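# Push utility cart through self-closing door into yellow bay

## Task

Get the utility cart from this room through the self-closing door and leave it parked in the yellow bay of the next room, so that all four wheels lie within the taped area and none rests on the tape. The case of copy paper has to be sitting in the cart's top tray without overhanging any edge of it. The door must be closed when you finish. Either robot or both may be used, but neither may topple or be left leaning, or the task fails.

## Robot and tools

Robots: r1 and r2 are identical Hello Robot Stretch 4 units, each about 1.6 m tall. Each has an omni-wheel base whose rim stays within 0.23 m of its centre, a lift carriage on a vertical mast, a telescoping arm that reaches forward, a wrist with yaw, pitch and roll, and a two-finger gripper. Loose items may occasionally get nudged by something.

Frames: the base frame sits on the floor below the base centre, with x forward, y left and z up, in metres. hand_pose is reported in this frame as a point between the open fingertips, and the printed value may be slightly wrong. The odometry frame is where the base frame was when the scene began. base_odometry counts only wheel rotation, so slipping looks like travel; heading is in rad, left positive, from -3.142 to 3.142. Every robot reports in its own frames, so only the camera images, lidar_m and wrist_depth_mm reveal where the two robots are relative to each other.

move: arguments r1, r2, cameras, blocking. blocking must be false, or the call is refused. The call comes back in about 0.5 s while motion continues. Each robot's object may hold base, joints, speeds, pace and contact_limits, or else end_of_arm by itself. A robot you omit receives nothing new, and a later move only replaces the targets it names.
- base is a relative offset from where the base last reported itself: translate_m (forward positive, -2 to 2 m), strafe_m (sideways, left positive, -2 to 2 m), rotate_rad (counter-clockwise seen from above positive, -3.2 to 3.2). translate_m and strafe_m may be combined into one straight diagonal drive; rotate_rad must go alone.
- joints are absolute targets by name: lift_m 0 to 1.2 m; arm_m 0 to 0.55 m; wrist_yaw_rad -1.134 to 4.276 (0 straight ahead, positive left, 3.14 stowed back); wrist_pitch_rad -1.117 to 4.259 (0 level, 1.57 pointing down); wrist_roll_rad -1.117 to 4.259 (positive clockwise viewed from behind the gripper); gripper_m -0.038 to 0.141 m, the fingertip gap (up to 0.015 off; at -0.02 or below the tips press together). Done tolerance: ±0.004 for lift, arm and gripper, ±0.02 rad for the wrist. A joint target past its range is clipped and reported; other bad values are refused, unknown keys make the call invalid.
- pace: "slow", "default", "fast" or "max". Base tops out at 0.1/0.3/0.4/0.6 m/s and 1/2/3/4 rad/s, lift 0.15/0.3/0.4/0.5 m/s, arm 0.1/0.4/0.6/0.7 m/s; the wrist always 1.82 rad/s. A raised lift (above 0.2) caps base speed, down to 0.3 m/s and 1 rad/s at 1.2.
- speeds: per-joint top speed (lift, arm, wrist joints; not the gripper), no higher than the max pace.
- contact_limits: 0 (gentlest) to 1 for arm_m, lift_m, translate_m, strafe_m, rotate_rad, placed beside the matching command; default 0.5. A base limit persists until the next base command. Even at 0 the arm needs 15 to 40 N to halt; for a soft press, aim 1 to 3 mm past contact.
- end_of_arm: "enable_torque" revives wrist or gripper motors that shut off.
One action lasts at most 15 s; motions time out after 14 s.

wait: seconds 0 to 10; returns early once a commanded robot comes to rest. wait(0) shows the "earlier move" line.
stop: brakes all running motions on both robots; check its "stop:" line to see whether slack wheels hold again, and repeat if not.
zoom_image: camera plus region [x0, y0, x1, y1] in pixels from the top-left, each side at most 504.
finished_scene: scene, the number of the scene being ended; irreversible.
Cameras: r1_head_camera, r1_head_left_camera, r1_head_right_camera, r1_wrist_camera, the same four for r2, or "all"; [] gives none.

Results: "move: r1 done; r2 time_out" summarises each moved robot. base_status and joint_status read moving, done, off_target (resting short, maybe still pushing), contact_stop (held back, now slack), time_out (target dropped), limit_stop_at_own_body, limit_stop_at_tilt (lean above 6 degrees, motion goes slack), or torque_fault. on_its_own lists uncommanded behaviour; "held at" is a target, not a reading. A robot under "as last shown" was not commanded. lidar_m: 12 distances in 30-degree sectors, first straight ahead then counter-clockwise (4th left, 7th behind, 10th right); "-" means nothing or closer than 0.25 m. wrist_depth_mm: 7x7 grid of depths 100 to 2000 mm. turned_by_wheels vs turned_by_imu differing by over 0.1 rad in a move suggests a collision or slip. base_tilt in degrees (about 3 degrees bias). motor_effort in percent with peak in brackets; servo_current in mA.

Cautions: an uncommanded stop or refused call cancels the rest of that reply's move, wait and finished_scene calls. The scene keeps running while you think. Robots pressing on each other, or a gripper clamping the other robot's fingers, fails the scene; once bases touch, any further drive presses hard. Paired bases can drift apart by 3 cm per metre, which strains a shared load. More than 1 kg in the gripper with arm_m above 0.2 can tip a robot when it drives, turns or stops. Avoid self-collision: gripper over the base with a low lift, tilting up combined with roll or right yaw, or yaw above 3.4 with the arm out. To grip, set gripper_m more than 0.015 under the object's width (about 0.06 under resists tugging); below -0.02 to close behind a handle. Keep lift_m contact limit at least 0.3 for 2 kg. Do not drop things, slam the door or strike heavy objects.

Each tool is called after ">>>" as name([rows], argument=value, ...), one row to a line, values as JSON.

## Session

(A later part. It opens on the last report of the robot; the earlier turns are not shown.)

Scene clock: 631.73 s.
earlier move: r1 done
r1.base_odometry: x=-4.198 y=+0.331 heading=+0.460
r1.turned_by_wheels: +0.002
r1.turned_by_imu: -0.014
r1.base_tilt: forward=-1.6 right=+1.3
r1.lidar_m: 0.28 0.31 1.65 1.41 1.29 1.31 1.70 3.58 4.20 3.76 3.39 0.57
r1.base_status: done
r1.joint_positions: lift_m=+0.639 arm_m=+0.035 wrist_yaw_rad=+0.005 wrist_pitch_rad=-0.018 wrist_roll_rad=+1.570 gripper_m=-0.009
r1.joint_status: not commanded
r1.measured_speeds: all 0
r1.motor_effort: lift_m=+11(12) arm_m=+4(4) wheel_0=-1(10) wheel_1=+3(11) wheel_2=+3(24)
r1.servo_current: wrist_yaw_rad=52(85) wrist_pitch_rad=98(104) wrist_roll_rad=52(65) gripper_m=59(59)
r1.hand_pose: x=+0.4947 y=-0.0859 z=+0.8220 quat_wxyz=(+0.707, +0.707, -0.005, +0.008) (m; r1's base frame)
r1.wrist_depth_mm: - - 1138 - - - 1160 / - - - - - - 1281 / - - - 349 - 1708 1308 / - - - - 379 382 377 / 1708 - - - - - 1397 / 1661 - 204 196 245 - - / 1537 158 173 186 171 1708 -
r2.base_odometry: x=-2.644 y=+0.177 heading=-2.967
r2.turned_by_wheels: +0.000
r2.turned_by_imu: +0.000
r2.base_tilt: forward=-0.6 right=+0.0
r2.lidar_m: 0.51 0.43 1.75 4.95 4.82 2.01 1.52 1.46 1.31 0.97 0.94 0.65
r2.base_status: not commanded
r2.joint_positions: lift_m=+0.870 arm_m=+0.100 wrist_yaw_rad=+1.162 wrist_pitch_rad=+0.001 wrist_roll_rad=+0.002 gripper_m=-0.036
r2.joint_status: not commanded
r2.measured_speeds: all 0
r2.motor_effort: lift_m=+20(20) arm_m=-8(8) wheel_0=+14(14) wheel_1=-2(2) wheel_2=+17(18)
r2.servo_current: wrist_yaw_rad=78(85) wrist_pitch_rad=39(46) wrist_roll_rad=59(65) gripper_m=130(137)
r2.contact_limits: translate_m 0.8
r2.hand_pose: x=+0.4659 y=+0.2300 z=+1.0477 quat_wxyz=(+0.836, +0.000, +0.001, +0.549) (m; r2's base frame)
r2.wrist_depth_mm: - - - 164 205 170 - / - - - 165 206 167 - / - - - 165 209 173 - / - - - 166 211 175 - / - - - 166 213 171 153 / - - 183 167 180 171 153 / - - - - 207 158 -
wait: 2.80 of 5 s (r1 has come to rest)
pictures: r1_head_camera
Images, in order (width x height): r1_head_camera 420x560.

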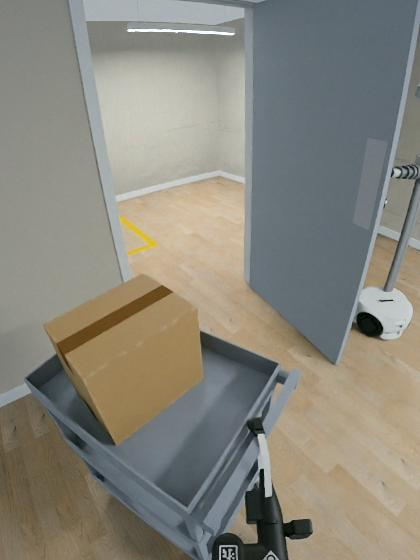

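>>> move(r1={"base":{"rotate_rad":0.55},"pace":"slow"}, blocking=false, cameras=[])

>>> wait(seconds=4, cameras=["r1_head_camera"])

Scene clock: 641.83 s.
move: r1 moving
r1.base_odometry: x=-4.199 y=+0.330 heading=+0.583
r1.turned_by_wheels: +0.124
r1.turned_by_imu: +0.111
r1.base_tilt: forward=-1.7 right=+1.3
r1.lidar_m: 0.27 0.30 1.70 1.37 1.28 1.36 1.84 4.17 4.28 3.54 2.03 0.57
r1.base_status: rotate_rad moving
r1.joint_positions: lift_m=+0.639 arm_m=+0.035 wrist_yaw_rad=-0.009 wrist_pitch_rad=-0.019 wrist_roll_rad=+1.573 gripper_m=-0.009
r1.joint_status: not commanded
r1.measured_speeds: translate_m=-0.003 strafe_m=+0.000 rotate_rad=+0.486 lift_m=+0.000 arm_m=+0.000 wrist_yaw_rad=-0.024 wrist_pitch_rad=+0.000 wrist_roll_rad=+0.000
r1.motor_effort: lift_m=+11(12) arm_m=+4(4) wheel_0=-6(10) wheel_1=-5(6) wheel_2=-20(20)
r1.servo_current: wrist_yaw_rad=52(72) wrist_pitch_rad=111(111) wrist_roll_rad=59(59) gripper_m=46(59)
r1.hand_pose: x=+0.4934 y=-0.0900 z=+0.8223 quat_wxyz=(+0.706, +0.708, -0.010, +0.004) (m; r1's base frame)
r1.wrist_depth_mm: - - 1138 - - - 1205 / - - - - - - 1281 / - - - 349 - 1576 1205 / 1983 - - - 373 1576 424 / 1708 - - - - - 1397 / 1661 - 180 188 235 - - / 1464 160 153 180 171 1708 -
r2: as last shown
r2.turned_by_imu: +0.001
r2.base_tilt: forward=-0.7 right=+0.0
r2.lidar_m: 0.51 0.46 1.78 4.92 4.81 2.01 1.52 1.46 1.32 0.98 0.95 0.66
r2.motor_effort: lift_m=+20(20) arm_m=-8(8) wheel_0=+14(14) wheel_1=-1(2) wheel_2=+17(18)
r2.servo_current: wrist_yaw_rad=78(85) wrist_pitch_rad=39(46) wrist_roll_rad=39(52) gripper_m=130(137)
r2.contact_limits: translate_m 0.8
r2.wrist_depth_mm: - - - 165 206 170 - / - - - 165 207 167 - / - - - 165 210 173 - / - - - 166 211 175 - / - - - 166 212 171 153 / - - 185 167 180 172 153 / - - - - 207 158 -
pictures: none
No camera images: "cameras" was empty.

Scene clock: 643.37 s.
earlier move: r1 done
r1.base_odometry: x=-4.198 y=+0.331 heading=+1.010
r1.turned_by_wheels: +0.426
r1.turned_by_imu: +0.386
r1.base_tilt: forward=-1.6 right=+1.3
r1.lidar_m: 0.37 0.39 1.47 1.32 1.32 1.66 3.40 4.19 3.78 3.42 1.49 0.49
r1.base_status: done
r1.joint_positions: lift_m=+0.639 arm_m=+0.035 wrist_yaw_rad=+0.005 wrist_pitch_rad=-0.020 wrist_roll_rad=+1.572 gripper_m=-0.009
r1.joint_status: not commanded
r1.measured_speeds: all 0
r1.motor_effort: lift_m=+11(12) arm_m=-4(4) wheel_0=+0(24) wheel_1=-4(10) wheel_2=+4(21)
r1.servo_current: wrist_yaw_rad=46(104) wrist_pitch_rad=111(117) wrist_roll_rad=46(65) gripper_m=52(59)
r1.hand_pose: x=+0.4947 y=-0.0859 z=+0.8224 quat_wxyz=(+0.707, +0.708, -0.005, +0.009) (m; r1's base frame)
r1.wrist_depth_mm: 1576 - - - 317 314 309 / - - - - 327 1808 1255 / - - - - - 1921 - / - - - 256 258 - - / - 462 459 244 243 - - / - 452 182 188 181 - - / - 155 430 185 163 - -
r2.base_odometry: x=-2.644 y=+0.177 heading=-2.967
r2.turned_by_wheels: +0.000
r2.turned_by_imu: +0.000
r2.base_tilt: forward=-0.7 right=+0.0
r2.lidar_m: 0.51 0.46 1.88 4.92 4.82 2.01 1.48 1.46 1.32 0.97 0.93 0.66
r2.base_status: not commanded
r2.joint_positions: lift_m=+0.870 arm_m=+0.100 wrist_yaw_rad=+1.162 wrist_pitch_rad=+0.001 wrist_roll_rad=+0.002 gripper_m=-0.036
r2.joint_status: not commanded
r2.measured_speeds: all 0
r2.motor_effort: lift_m=+20(20) arm_m=-8(8) wheel_0=+13(14) wheel_1=-1(2) wheel_2=+18(18)
r2.servo_current: wrist_yaw_rad=59(85) wrist_pitch_rad=39(46) wrist_roll_rad=59(59) gripper_m=143(143)
r2.contact_limits: translate_m 0.8
r2.hand_pose: x=+0.4659 y=+0.2300 z=+1.0477 quat_wxyz=(+0.836, +0.000, +0.001, +0.549) (m; r2's base frame)
r2.wrist_depth_mm: - - - 165 205 170 - / - - - 165 207 167 - / - - - 165 209 173 - / - - - 165 210 174 - / - - - 166 213 171 153 / - - 185 167 180 172 153 / - - - - 208 158 -
wait: 1.53 of 4 s (r1 has come to rest)
pictures: r1_head_camera
Images, in order (width x height): r1_head_camera 420x560.

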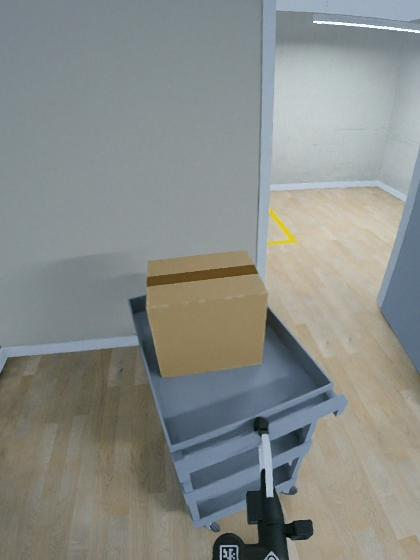

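>>> move(r1={"base":{"translate_m":-1.2,"strafe_m":-0.95},"pace":"default"}, blocking=false, cameras=[])

>>> wait(seconds=8, cameras=["r1_head_camera"])

Scene clock: 654.03 s.
move: r1 moving
r1.base_odometry: x=-4.195 y=+0.297 heading=+1.011
r1.turned_by_wheels: +0.001
r1.turned_by_imu: +0.001
r1.base_tilt: forward=-1.6 right=+1.3
r1.lidar_m: 0.38 0.38 1.48 1.33 1.34 1.68 3.49 4.17 3.74 3.39 1.48 0.51
r1.base_status: translate_m moving; strafe_m moving
r1.joint_positions: lift_m=+0.639 arm_m=+0.035 wrist_yaw_rad=+0.010 wrist_pitch_rad=-0.020 wrist_roll_rad=+1.572 gripper_m=-0.009
r1.joint_status: not commanded
r1.measured_speeds: translate_m=-0.103 strafe_m=-0.080 rotate_rad=-0.004 lift_m=+0.000 arm_m=+0.000 wrist_yaw_rad=+0.013 wrist_pitch_rad=+0.000 wrist_roll_rad=+0.000
r1.motor_effort: lift_m=+11(11) arm_m=-4(4) wheel_0=+7(9) wheel_1=-8(11) wheel_2=+20(20)
r1.servo_current: wrist_yaw_rad=72(72) wrist_pitch_rad=104(111) wrist_roll_rad=46(59) gripper_m=46(52)
r1.hand_pose: x=+0.4951 y=-0.0845 z=+0.8224 quat_wxyz=(+0.707, +0.708, -0.003, +0.010) (m; r1's base frame)
r1.wrist_depth_mm: 1661 - - - 309 309 306 / 1576 - - - 324 1756 1308 / 1618 - - - 276 1983 - / - - - 258 260 - - / - 462 462 245 246 - - / - 455 185 190 181 - - / - 153 442 187 153 - -
r2: as last shown
r2.lidar_m: 0.53 0.45 1.82 4.93 4.82 2.01 1.51 1.46 1.28 0.97 0.93 0.62
r2.motor_effort: lift_m=+20(20) arm_m=-8(8) wheel_0=+14(14) wheel_1=-1(2) wheel_2=+18(18)
r2.servo_current: wrist_yaw_rad=78(78) wrist_pitch_rad=46(46) wrist_roll_rad=52(59) gripper_m=130(130)
r2.contact_limits: translate_m 0.8
r2.wrist_depth_mm: - - - 164 204 170 - / - - - 164 207 167 - / - - - 165 209 173 - / - - - 166 211 175 - / - - - 166 213 170 153 / - - 183 167 179 172 153 / - - - - 207 158 -
pictures: none
No camera images: "cameras" was empty.

Scene clock: 660.03 s.
earlier move: r1 done
r1.base_odometry: x=-4.031 y=-1.191 heading=+1.011
r1.turned_by_wheels: +0.000
r1.turned_by_imu: +0.010
r1.base_tilt: forward=-1.6 right=+1.2
r1.lidar_m: 0.26 0.27 0.59 2.04 2.10 2.59 2.84 2.88 2.93 2.66 2.68 2.13
r1.base_status: done
r1.joint_positions: lift_m=+0.639 arm_m=+0.035 wrist_yaw_rad=+0.016 wrist_pitch_rad=-0.020 wrist_roll_rad=+1.572 gripper_m=-0.009
r1.joint_status: not commanded
r1.measured_speeds: all 0
r1.motor_effort: lift_m=+11(11) arm_m=+4(4) wheel_0=+11(19) wheel_1=+4(12) wheel_2=+2(21)
r1.servo_current: wrist_yaw_rad=85(117) wrist_pitch_rad=111(117) wrist_roll_rad=26(72) gripper_m=46(65)
r1.hand_pose: x=+0.4955 y=-0.0829 z=+0.8225 quat_wxyz=(+0.707, +0.707, -0.001, +0.013) (m; r1's base frame)
r1.wrist_depth_mm: - - - - - 1661 1281 / - - - - - 1921 1308 / - - - - - 1983 1308 / - - - 334 - 1863 1205 / - - - - 387 1863 1336 / - - - 189 273 - 1430 / - 163 174 182 172 1756 -
r2.base_odometry: x=-2.644 y=+0.177 heading=-2.967
r2.turned_by_wheels: +0.000
r2.turned_by_imu: +0.001
r2.base_tilt: forward=-0.7 right=+0.1
r2.lidar_m: 0.51 0.47 1.69 1.66 4.83 2.02 1.49 1.46 1.30 0.98 0.93 0.64
r2.base_status: not commanded
r2.joint_positions: lift_m=+0.870 arm_m=+0.100 wrist_yaw_rad=+1.162 wrist_pitch_rad=+0.001 wrist_roll_rad=+0.002 gripper_m=-0.036
r2.joint_status: not commanded
r2.measured_speeds: all 0
r2.motor_effort: lift_m=+20(20) arm_m=-7(8) wheel_0=+14(14) wheel_1=-1(2) wheel_2=+18(18)
r2.servo_current: wrist_yaw_rad=72(85) wrist_pitch_rad=39(52) wrist_roll_rad=52(65) gripper_m=137(137)
r2.contact_limits: translate_m 0.8
r2.hand_pose: x=+0.4659 y=+0.2300 z=+1.0477 quat_wxyz=(+0.836, +0.000, +0.001, +0.549) (m; r2's base frame)
r2.wrist_depth_mm: - - - 165 205 170 - / - - - 165 206 168 - / - - - 165 209 173 - / - - - 165 211 175 - / - - - 167 212 171 153 / - - 183 167 180 172 154 / - 1921 - - 206 158 -
wait: 6.00 of 8 s (r1 has come to rest)
pictures: r1_head_camera
Images, in order (width x height): r1_head_camera 420x560.

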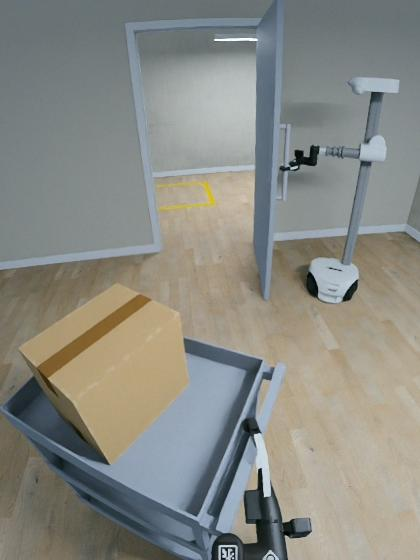

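>>> move(r1={"base":{"translate_m":-1.5,"strafe_m":0.1},"pace":"default"}, blocking=false, cameras=[])

>>> wait(seconds=8, cameras=["r1_head_camera","r1_head_left_camera"])

Scene clock: 665.67 s.
move: r1 moving
r1.base_odometry: x=-4.049 y=-1.216 heading=+1.011
r1.turned_by_wheels: +0.000
r1.turned_by_imu: +0.000
r1.base_tilt: forward=-1.6 right=+1.3
r1.lidar_m: 0.27 0.29 0.65 2.06 2.08 2.59 2.80 2.84 2.93 2.66 2.67 2.14
r1.base_status: translate_m moving; strafe_m moving
r1.joint_positions: lift_m=+0.639 arm_m=+0.035 wrist_yaw_rad=+0.016 wrist_pitch_rad=-0.021 wrist_roll_rad=+1.572 gripper_m=-0.009
r1.joint_status: not commanded
r1.measured_speeds: translate_m=-0.120 strafe_m=+0.008 rotate_rad=-0.011 lift_m=+0.000 arm_m=+0.000 wrist_yaw_rad=+0.000 wrist_pitch_rad=+0.000 wrist_roll_rad=+0.000
r1.motor_effort: lift_m=+11(11) arm_m=-4(4) wheel_0=-2(10) wheel_1=-5(5) wheel_2=+14(18)
r1.servo_current: wrist_yaw_rad=91(111) wrist_pitch_rad=117(124) wrist_roll_rad=46(59) gripper_m=52(52)
r1.hand_pose: x=+0.4956 y=-0.0829 z=+0.8227 quat_wxyz=(+0.707, +0.707, -0.002, +0.013) (m; r1's base frame)
r1.wrist_depth_mm: - - 1921 - - 1708 1281 / - - - - - 1921 1281 / - - - - - 1983 1336 / - - - - 399 399 389 / - - - - 392 - 1430 / - - - 186 255 - 1464 / - 162 173 181 171 1756 -
r2: as last shown
r2.base_tilt: forward=-0.7 right=+0.0
r2.lidar_m: 0.51 0.45 1.71 1.70 4.84 2.02 1.53 1.45 1.29 0.97 0.94 0.65
r2.motor_effort: lift_m=+20(20) arm_m=-8(8) wheel_0=+14(14) wheel_1=-1(2) wheel_2=+17(18)
r2.servo_current: wrist_yaw_rad=78(78) wrist_pitch_rad=39(46) wrist_roll_rad=52(59) gripper_m=124(130)
r2.contact_limits: translate_m 0.8
r2.wrist_depth_mm: - - - 165 206 170 - / - - - 165 206 167 - / - - - 165 209 173 - / - - 1661 165 210 174 - / - - - 166 212 171 153 / - - 183 167 180 172 154 / - 1921 - - 206 158 -
pictures: none
No camera images: "cameras" was empty.

Scene clock: 671.67 s.
earlier move: r1 done
r1.base_odometry: x=-4.913 y=-2.408 heading=+1.010
r1.turned_by_wheels: -0.001
r1.turned_by_imu: -0.007
r1.base_tilt: forward=-1.6 right=+1.3
r1.lidar_m: 0.52 3.00 1.88 1.72 1.77 1.52 1.36 1.39 1.73 2.99 0.37 0.32
r1.base_status: done
r1.joint_positions: lift_m=+0.639 arm_m=+0.035 wrist_yaw_rad=-0.010 wrist_pitch_rad=-0.021 wrist_roll_rad=+1.570 gripper_m=-0.009
r1.joint_status: not commanded
r1.measured_speeds: all 0
r1.motor_effort: lift_m=+11(11) arm_m=+4(4) wheel_0=-5(19) wheel_1=-3(9) wheel_2=-1(18)
r1.servo_current: wrist_yaw_rad=65(111) wrist_pitch_rad=111(124) wrist_roll_rad=52(72) gripper_m=52(59)
r1.hand_pose: x=+0.4934 y=-0.0902 z=+0.8227 quat_wxyz=(+0.707, +0.707, -0.011, +0.004) (m; r1's base frame)
r1.wrist_depth_mm: - - - 112 109 - - / - - - 123 125 128 - / - - - 143 147 1756 - / - - - 178 177 1863 1430 / - - 106 224 223 - 1336 / - - 129 189 355 366 362 / - 156 - 181 143 1661 1308
r2.base_odometry: x=-2.644 y=+0.177 heading=-2.967
r2.turned_by_wheels: +0.000
r2.turned_by_imu: +0.001
r2.base_tilt: forward=-0.7 right=+0.0
r2.lidar_m: 0.53 0.44 3.45 2.73 4.83 1.99 1.50 1.46 1.33 0.97 0.93 0.67
r2.base_status: not commanded
r2.joint_positions: lift_m=+0.870 arm_m=+0.100 wrist_yaw_rad=+1.162 wrist_pitch_rad=+0.001 wrist_roll_rad=+0.002 gripper_m=-0.036
r2.joint_status: not commanded
r2.measured_speeds: all 0
r2.motor_effort: lift_m=+20(20) arm_m=-8(8) wheel_0=+14(14) wheel_1=-2(2) wheel_2=+17(18)
r2.servo_current: wrist_yaw_rad=65(91) wrist_pitch_rad=46(52) wrist_roll_rad=52(65) gripper_m=130(137)
r2.contact_limits: translate_m 0.8
r2.hand_pose: x=+0.4659 y=+0.2300 z=+1.0477 quat_wxyz=(+0.836, +0.000, +0.001, +0.549) (m; r2's base frame)
r2.wrist_depth_mm: - - - 164 206 170 - / - - - 164 206 167 - / - - - 165 210 173 - / - - - 165 211 175 - / - - - 166 212 171 153 / - - 184 167 180 171 153 / - - - - 208 158 -
wait: 6.00 of 8 s (r1 has come to rest)
pictures: r1_head_camera, r1_head_left_camera
Images, in order (width x height): r1_head_camera 420x560, r1_head_left_camera 420x672.

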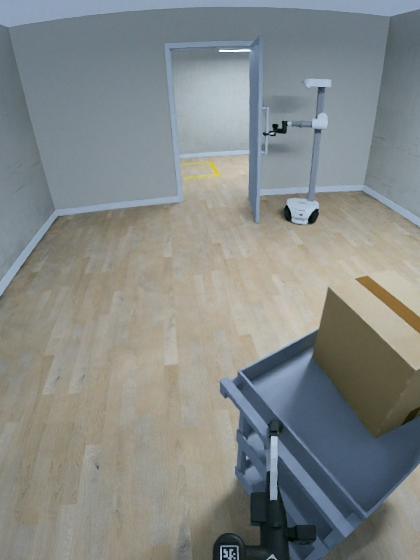

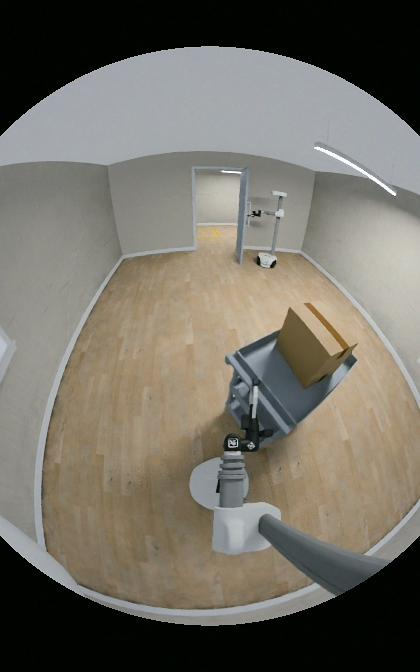

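>>> move(r1={"base":{"strafe_m":-0.4},"pace":"default"}, blocking=false, cameras=[])

>>> wait(seconds=4, cameras=["r1_head_camera"])

Scene clock: 678.63 s.
move: r1 moving
r1.base_odometry: x=-4.883 y=-2.427 heading=+1.012
r1.turned_by_wheels: +0.001
r1.turned_by_imu: +0.001
r1.base_tilt: forward=-1.6 right=+1.2
r1.lidar_m: 0.47 3.05 1.96 1.76 1.81 1.51 1.35 1.37 1.75 2.95 0.43 0.30
r1.base_status: strafe_m moving
r1.joint_positions: lift_m=+0.639 arm_m=+0.035 wrist_yaw_rad=+0.000 wrist_pitch_rad=-0.021 wrist_roll_rad=+1.567 gripper_m=-0.009
r1.joint_status: not commanded
r1.measured_speeds: translate_m=-0.002 strafe_m=-0.138 rotate_rad=+0.009 lift_m=+0.000 arm_m=+0.000 wrist_yaw_rad=+0.067 wrist_pitch_rad=+0.000 wrist_roll_rad=-0.011
r1.motor_effort: lift_m=+11(11) arm_m=+4(4) wheel_0=+22(22) wheel_1=-7(11) wheel_2=+0(1)
r1.servo_current: wrist_yaw_rad=46(72) wrist_pitch_rad=117(124) wrist_roll_rad=52(65) gripper_m=52(52)
r1.hand_pose: x=+0.4942 y=-0.0874 z=+0.8227 quat_wxyz=(+0.709, +0.706, -0.007, +0.007) (m; r1's base frame)
r1.wrist_depth_mm: - - - - - - - / - - - 116 111 110 - / - - - 134 133 1618 1430 / - - - 167 164 1808 1397 / - - - 220 218 - 1308 / - - - 186 353 370 368 / - 159 - 181 143 1661 1281
r2: as last shown
r2.base_tilt: forward=-0.6 right=+0.0
r2.lidar_m: 0.52 0.45 3.49 2.73 4.83 2.04 1.51 1.44 1.32 0.98 0.95 0.66
r2.servo_current: wrist_yaw_rad=65(85) wrist_pitch_rad=46(46) wrist_roll_rad=33(59) gripper_m=130(137)
r2.contact_limits: translate_m 0.8
r2.wrist_depth_mm: - - - 164 204 170 - / - - - 165 206 167 - / - - - 165 210 173 - / - - - 166 211 174 - / - - - 166 212 171 153 / - - 184 166 180 172 153 / - - - - 207 158 -
pictures: none
No camera images: "cameras" was empty.

Scene clock: 680.80 s.
earlier move: r1 done
r1.base_odometry: x=-4.574 y=-2.620 heading=+1.010
r1.turned_by_wheels: -0.001
r1.turned_by_imu: -0.001
r1.base_tilt: forward=-1.6 right=+1.3
r1.lidar_m: 0.49 3.65 2.31 2.12 2.18 1.44 1.29 1.31 1.66 2.56 2.62 0.38
r1.base_status: done
r1.joint_positions: lift_m=+0.639 arm_m=+0.035 wrist_yaw_rad=-0.001 wrist_pitch_rad=-0.021 wrist_roll_rad=+1.568 gripper_m=-0.009
r1.joint_status: not commanded
r1.measured_speeds: all 0
r1.motor_effort: lift_m=+11(11) arm_m=+4(4) wheel_0=+3(27) wheel_1=+0(11) wheel_2=-1(2)
r1.servo_current: wrist_yaw_rad=26(72) wrist_pitch_rad=117(124) wrist_roll_rad=46(65) gripper_m=52(59)
r1.hand_pose: x=+0.4941 y=-0.0876 z=+0.8227 quat_wxyz=(+0.708, +0.706, -0.008, +0.007) (m; r1's base frame)
r1.wrist_depth_mm: 359 - - 138 138 - - / - 389 - 152 151 - - / - 466 - 167 167 768 - / - - 113 188 185 1921 - / - - - 211 210 1983 512 / - - 176 199 229 1921 1308 / - 158 - 152 163 1537 1229
r2.base_odometry: x=-2.644 y=+0.177 heading=-2.967
r2.turned_by_wheels: +0.000
r2.turned_by_imu: +0.000
r2.base_tilt: forward=-0.6 right=+0.1
r2.lidar_m: 0.54 0.46 3.44 2.60 2.65 2.04 1.52 1.45 1.32 0.97 0.96 0.64
r2.base_status: not commanded
r2.joint_positions: lift_m=+0.870 arm_m=+0.100 wrist_yaw_rad=+1.162 wrist_pitch_rad=+0.001 wrist_roll_rad=+0.002 gripper_m=-0.036
r2.joint_status: not commanded
r2.measured_speeds: all 0
r2.motor_effort: lift_m=+20(20) arm_m=-8(8) wheel_0=+14(14) wheel_1=-2(2) wheel_2=+18(18)
r2.servo_current: wrist_yaw_rad=65(91) wrist_pitch_rad=39(46) wrist_roll_rad=46(65) gripper_m=124(137)
r2.contact_limits: translate_m 0.8
r2.hand_pose: x=+0.4659 y=+0.2300 z=+1.0477 quat_wxyz=(+0.836, +0.000, +0.001, +0.549) (m; r2's base frame)
r2.wrist_depth_mm: - - - 165 205 170 - / - - - 165 206 167 - / - - - 165 210 173 - / - - - 165 210 174 - / - - - 166 213 171 153 / - - 184 167 180 171 153 / - - - - 207 158 -
wait: 2.17 of 4 s (r1 has come to rest)
pictures: r1_head_camera
Images, in order (width x height): r1_head_camera 420x560.

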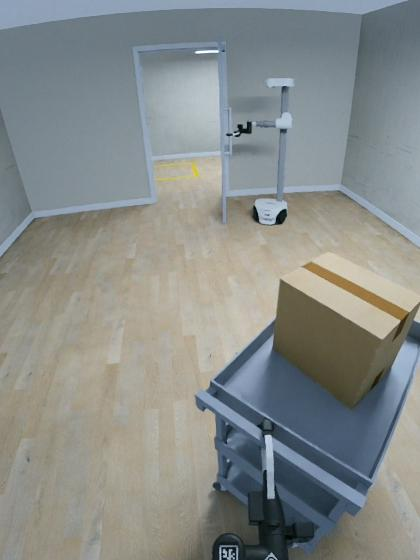

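>>> move(r1={"base":{"strafe_m":-0.5},"pace":"default"}, blocking=false, cameras=[])

>>> wait(seconds=4, cameras=["r1_head_camera"])

Scene clock: 686.43 s.
move: r1 moving
r1.base_odometry: x=-4.543 y=-2.640 heading=+1.011
r1.turned_by_wheels: +0.001
r1.turned_by_imu: +0.001
r1.base_tilt: forward=-1.6 right=+1.2
r1.lidar_m: 0.48 3.70 2.39 2.15 2.21 1.44 1.29 1.32 1.66 2.53 2.53 0.34
r1.base_status: strafe_m moving
r1.joint_positions: lift_m=+0.639 arm_m=+0.035 wrist_yaw_rad=+0.004 wrist_pitch_rad=-0.021 wrist_roll_rad=+1.568 gripper_m=-0.009
r1.joint_status: not commanded
r1.measured_speeds: translate_m=+0.002 strafe_m=-0.144 rotate_rad=-0.006 lift_m=+0.000 arm_m=+0.000 wrist_yaw_rad=+0.006 wrist_pitch_rad=+0.000 wrist_roll_rad=+0.000
r1.motor_effort: lift_m=+11(11) arm_m=+4(4) wheel_0=+20(21) wheel_1=-5(8) wheel_2=-1(1)
r1.servo_current: wrist_yaw_rad=52(65) wrist_pitch_rad=117(124) wrist_roll_rad=72(72) gripper_m=46(59)
r1.hand_pose: x=+0.4945 y=-0.0863 z=+0.8227 quat_wxyz=(+0.708, +0.706, -0.006, +0.009) (m; r1's base frame)
r1.wrist_depth_mm: 355 - - 132 131 - - / - - - 146 145 - - / - - - 161 160 - - / - - 104 182 180 1921 - / - - 116 208 206 1921 1336 / - - - 198 232 1983 1308 / - 159 177 153 163 1576 1138
r2: as last shown
r2.turned_by_imu: +0.001
r2.base_tilt: forward=-0.6 right=+0.0
r2.lidar_m: 0.52 0.44 3.48 2.59 2.63 2.01 1.52 1.46 1.34 0.95 0.96 0.64
r2.motor_effort: lift_m=+20(20) arm_m=-8(8) wheel_0=+14(14) wheel_1=-2(2) wheel_2=+17(18)
r2.servo_current: wrist_yaw_rad=78(78) wrist_pitch_rad=39(46) wrist_roll_rad=52(52) gripper_m=130(137)
r2.contact_limits: translate_m 0.8
r2.wrist_depth_mm: - - - 165 205 170 - / - - - 165 207 167 - / - - - 165 209 173 - / - - - 166 211 175 - / - - - 166 213 171 153 / - - 184 167 179 172 153 / - - - - 206 158 -
pictures: none
No camera images: "cameras" was empty.

Scene clock: 688.93 s.
earlier move: r1 done
r1.base_odometry: x=-4.150 y=-2.886 heading=+1.011
r1.turned_by_wheels: -0.001
r1.turned_by_imu: -0.003
r1.base_tilt: forward=-1.6 right=+1.3
r1.lidar_m: 0.46 4.52 2.90 2.61 2.11 1.35 1.23 1.24 1.56 2.05 2.10 0.43
r1.base_status: done
r1.joint_positions: lift_m=+0.639 arm_m=+0.035 wrist_yaw_rad=+0.003 wrist_pitch_rad=-0.021 wrist_roll_rad=+1.568 gripper_m=-0.009
r1.joint_status: not commanded
r1.measured_speeds: all 0
r1.motor_effort: lift_m=+11(11) arm_m=-4(4) wheel_0=+1(21) wheel_1=-1(8) wheel_2=+3(5)
r1.servo_current: wrist_yaw_rad=39(85) wrist_pitch_rad=117(124) wrist_roll_rad=52(72) gripper_m=52(59)
r1.hand_pose: x=+0.4945 y=-0.0866 z=+0.8227 quat_wxyz=(+0.708, +0.706, -0.006, +0.008) (m; r1's base frame)
r1.wrist_depth_mm: - - - 183 183 - - / - 394 142 193 191 - - / - 427 146 200 200 - - / - 473 455 210 211 - - / - - 508 220 224 - - / - - 181 198 229 - - / - 156 - 196 163 1756 1430
r2.base_odometry: x=-2.644 y=+0.177 heading=-2.967
r2.turned_by_wheels: +0.000
r2.turned_by_imu: +0.000
r2.base_tilt: forward=-0.7 right=-0.1
r2.lidar_m: 0.53 0.45 3.47 3.14 2.51 2.03 1.48 1.44 1.31 0.99 0.92 0.63
r2.base_status: not commanded
r2.joint_positions: lift_m=+0.870 arm_m=+0.100 wrist_yaw_rad=+1.162 wrist_pitch_rad=+0.001 wrist_roll_rad=+0.002 gripper_m=-0.036
r2.joint_status: not commanded
r2.measured_speeds: all 0
r2.motor_effort: lift_m=+20(20) arm_m=-7(8) wheel_0=+14(14) wheel_1=-2(2) wheel_2=+18(18)
r2.servo_current: wrist_yaw_rad=72(85) wrist_pitch_rad=39(46) wrist_roll_rad=46(59) gripper_m=124(137)
r2.contact_limits: translate_m 0.8
r2.hand_pose: x=+0.4659 y=+0.2300 z=+1.0477 quat_wxyz=(+0.836, +0.000, +0.001, +0.549) (m; r2's base frame)
r2.wrist_depth_mm: - - - 164 206 170 - / - - - 165 206 167 - / - - - 165 209 174 - / - - - 166 211 174 - / - - - 166 213 171 153 / - - 184 167 180 172 153 / - - - - 208 158 -
wait: 2.50 of 4 s (r1 has come to rest)
pictures: r1_head_camera
Images, in order (width x height): r1_head_camera 420x560.

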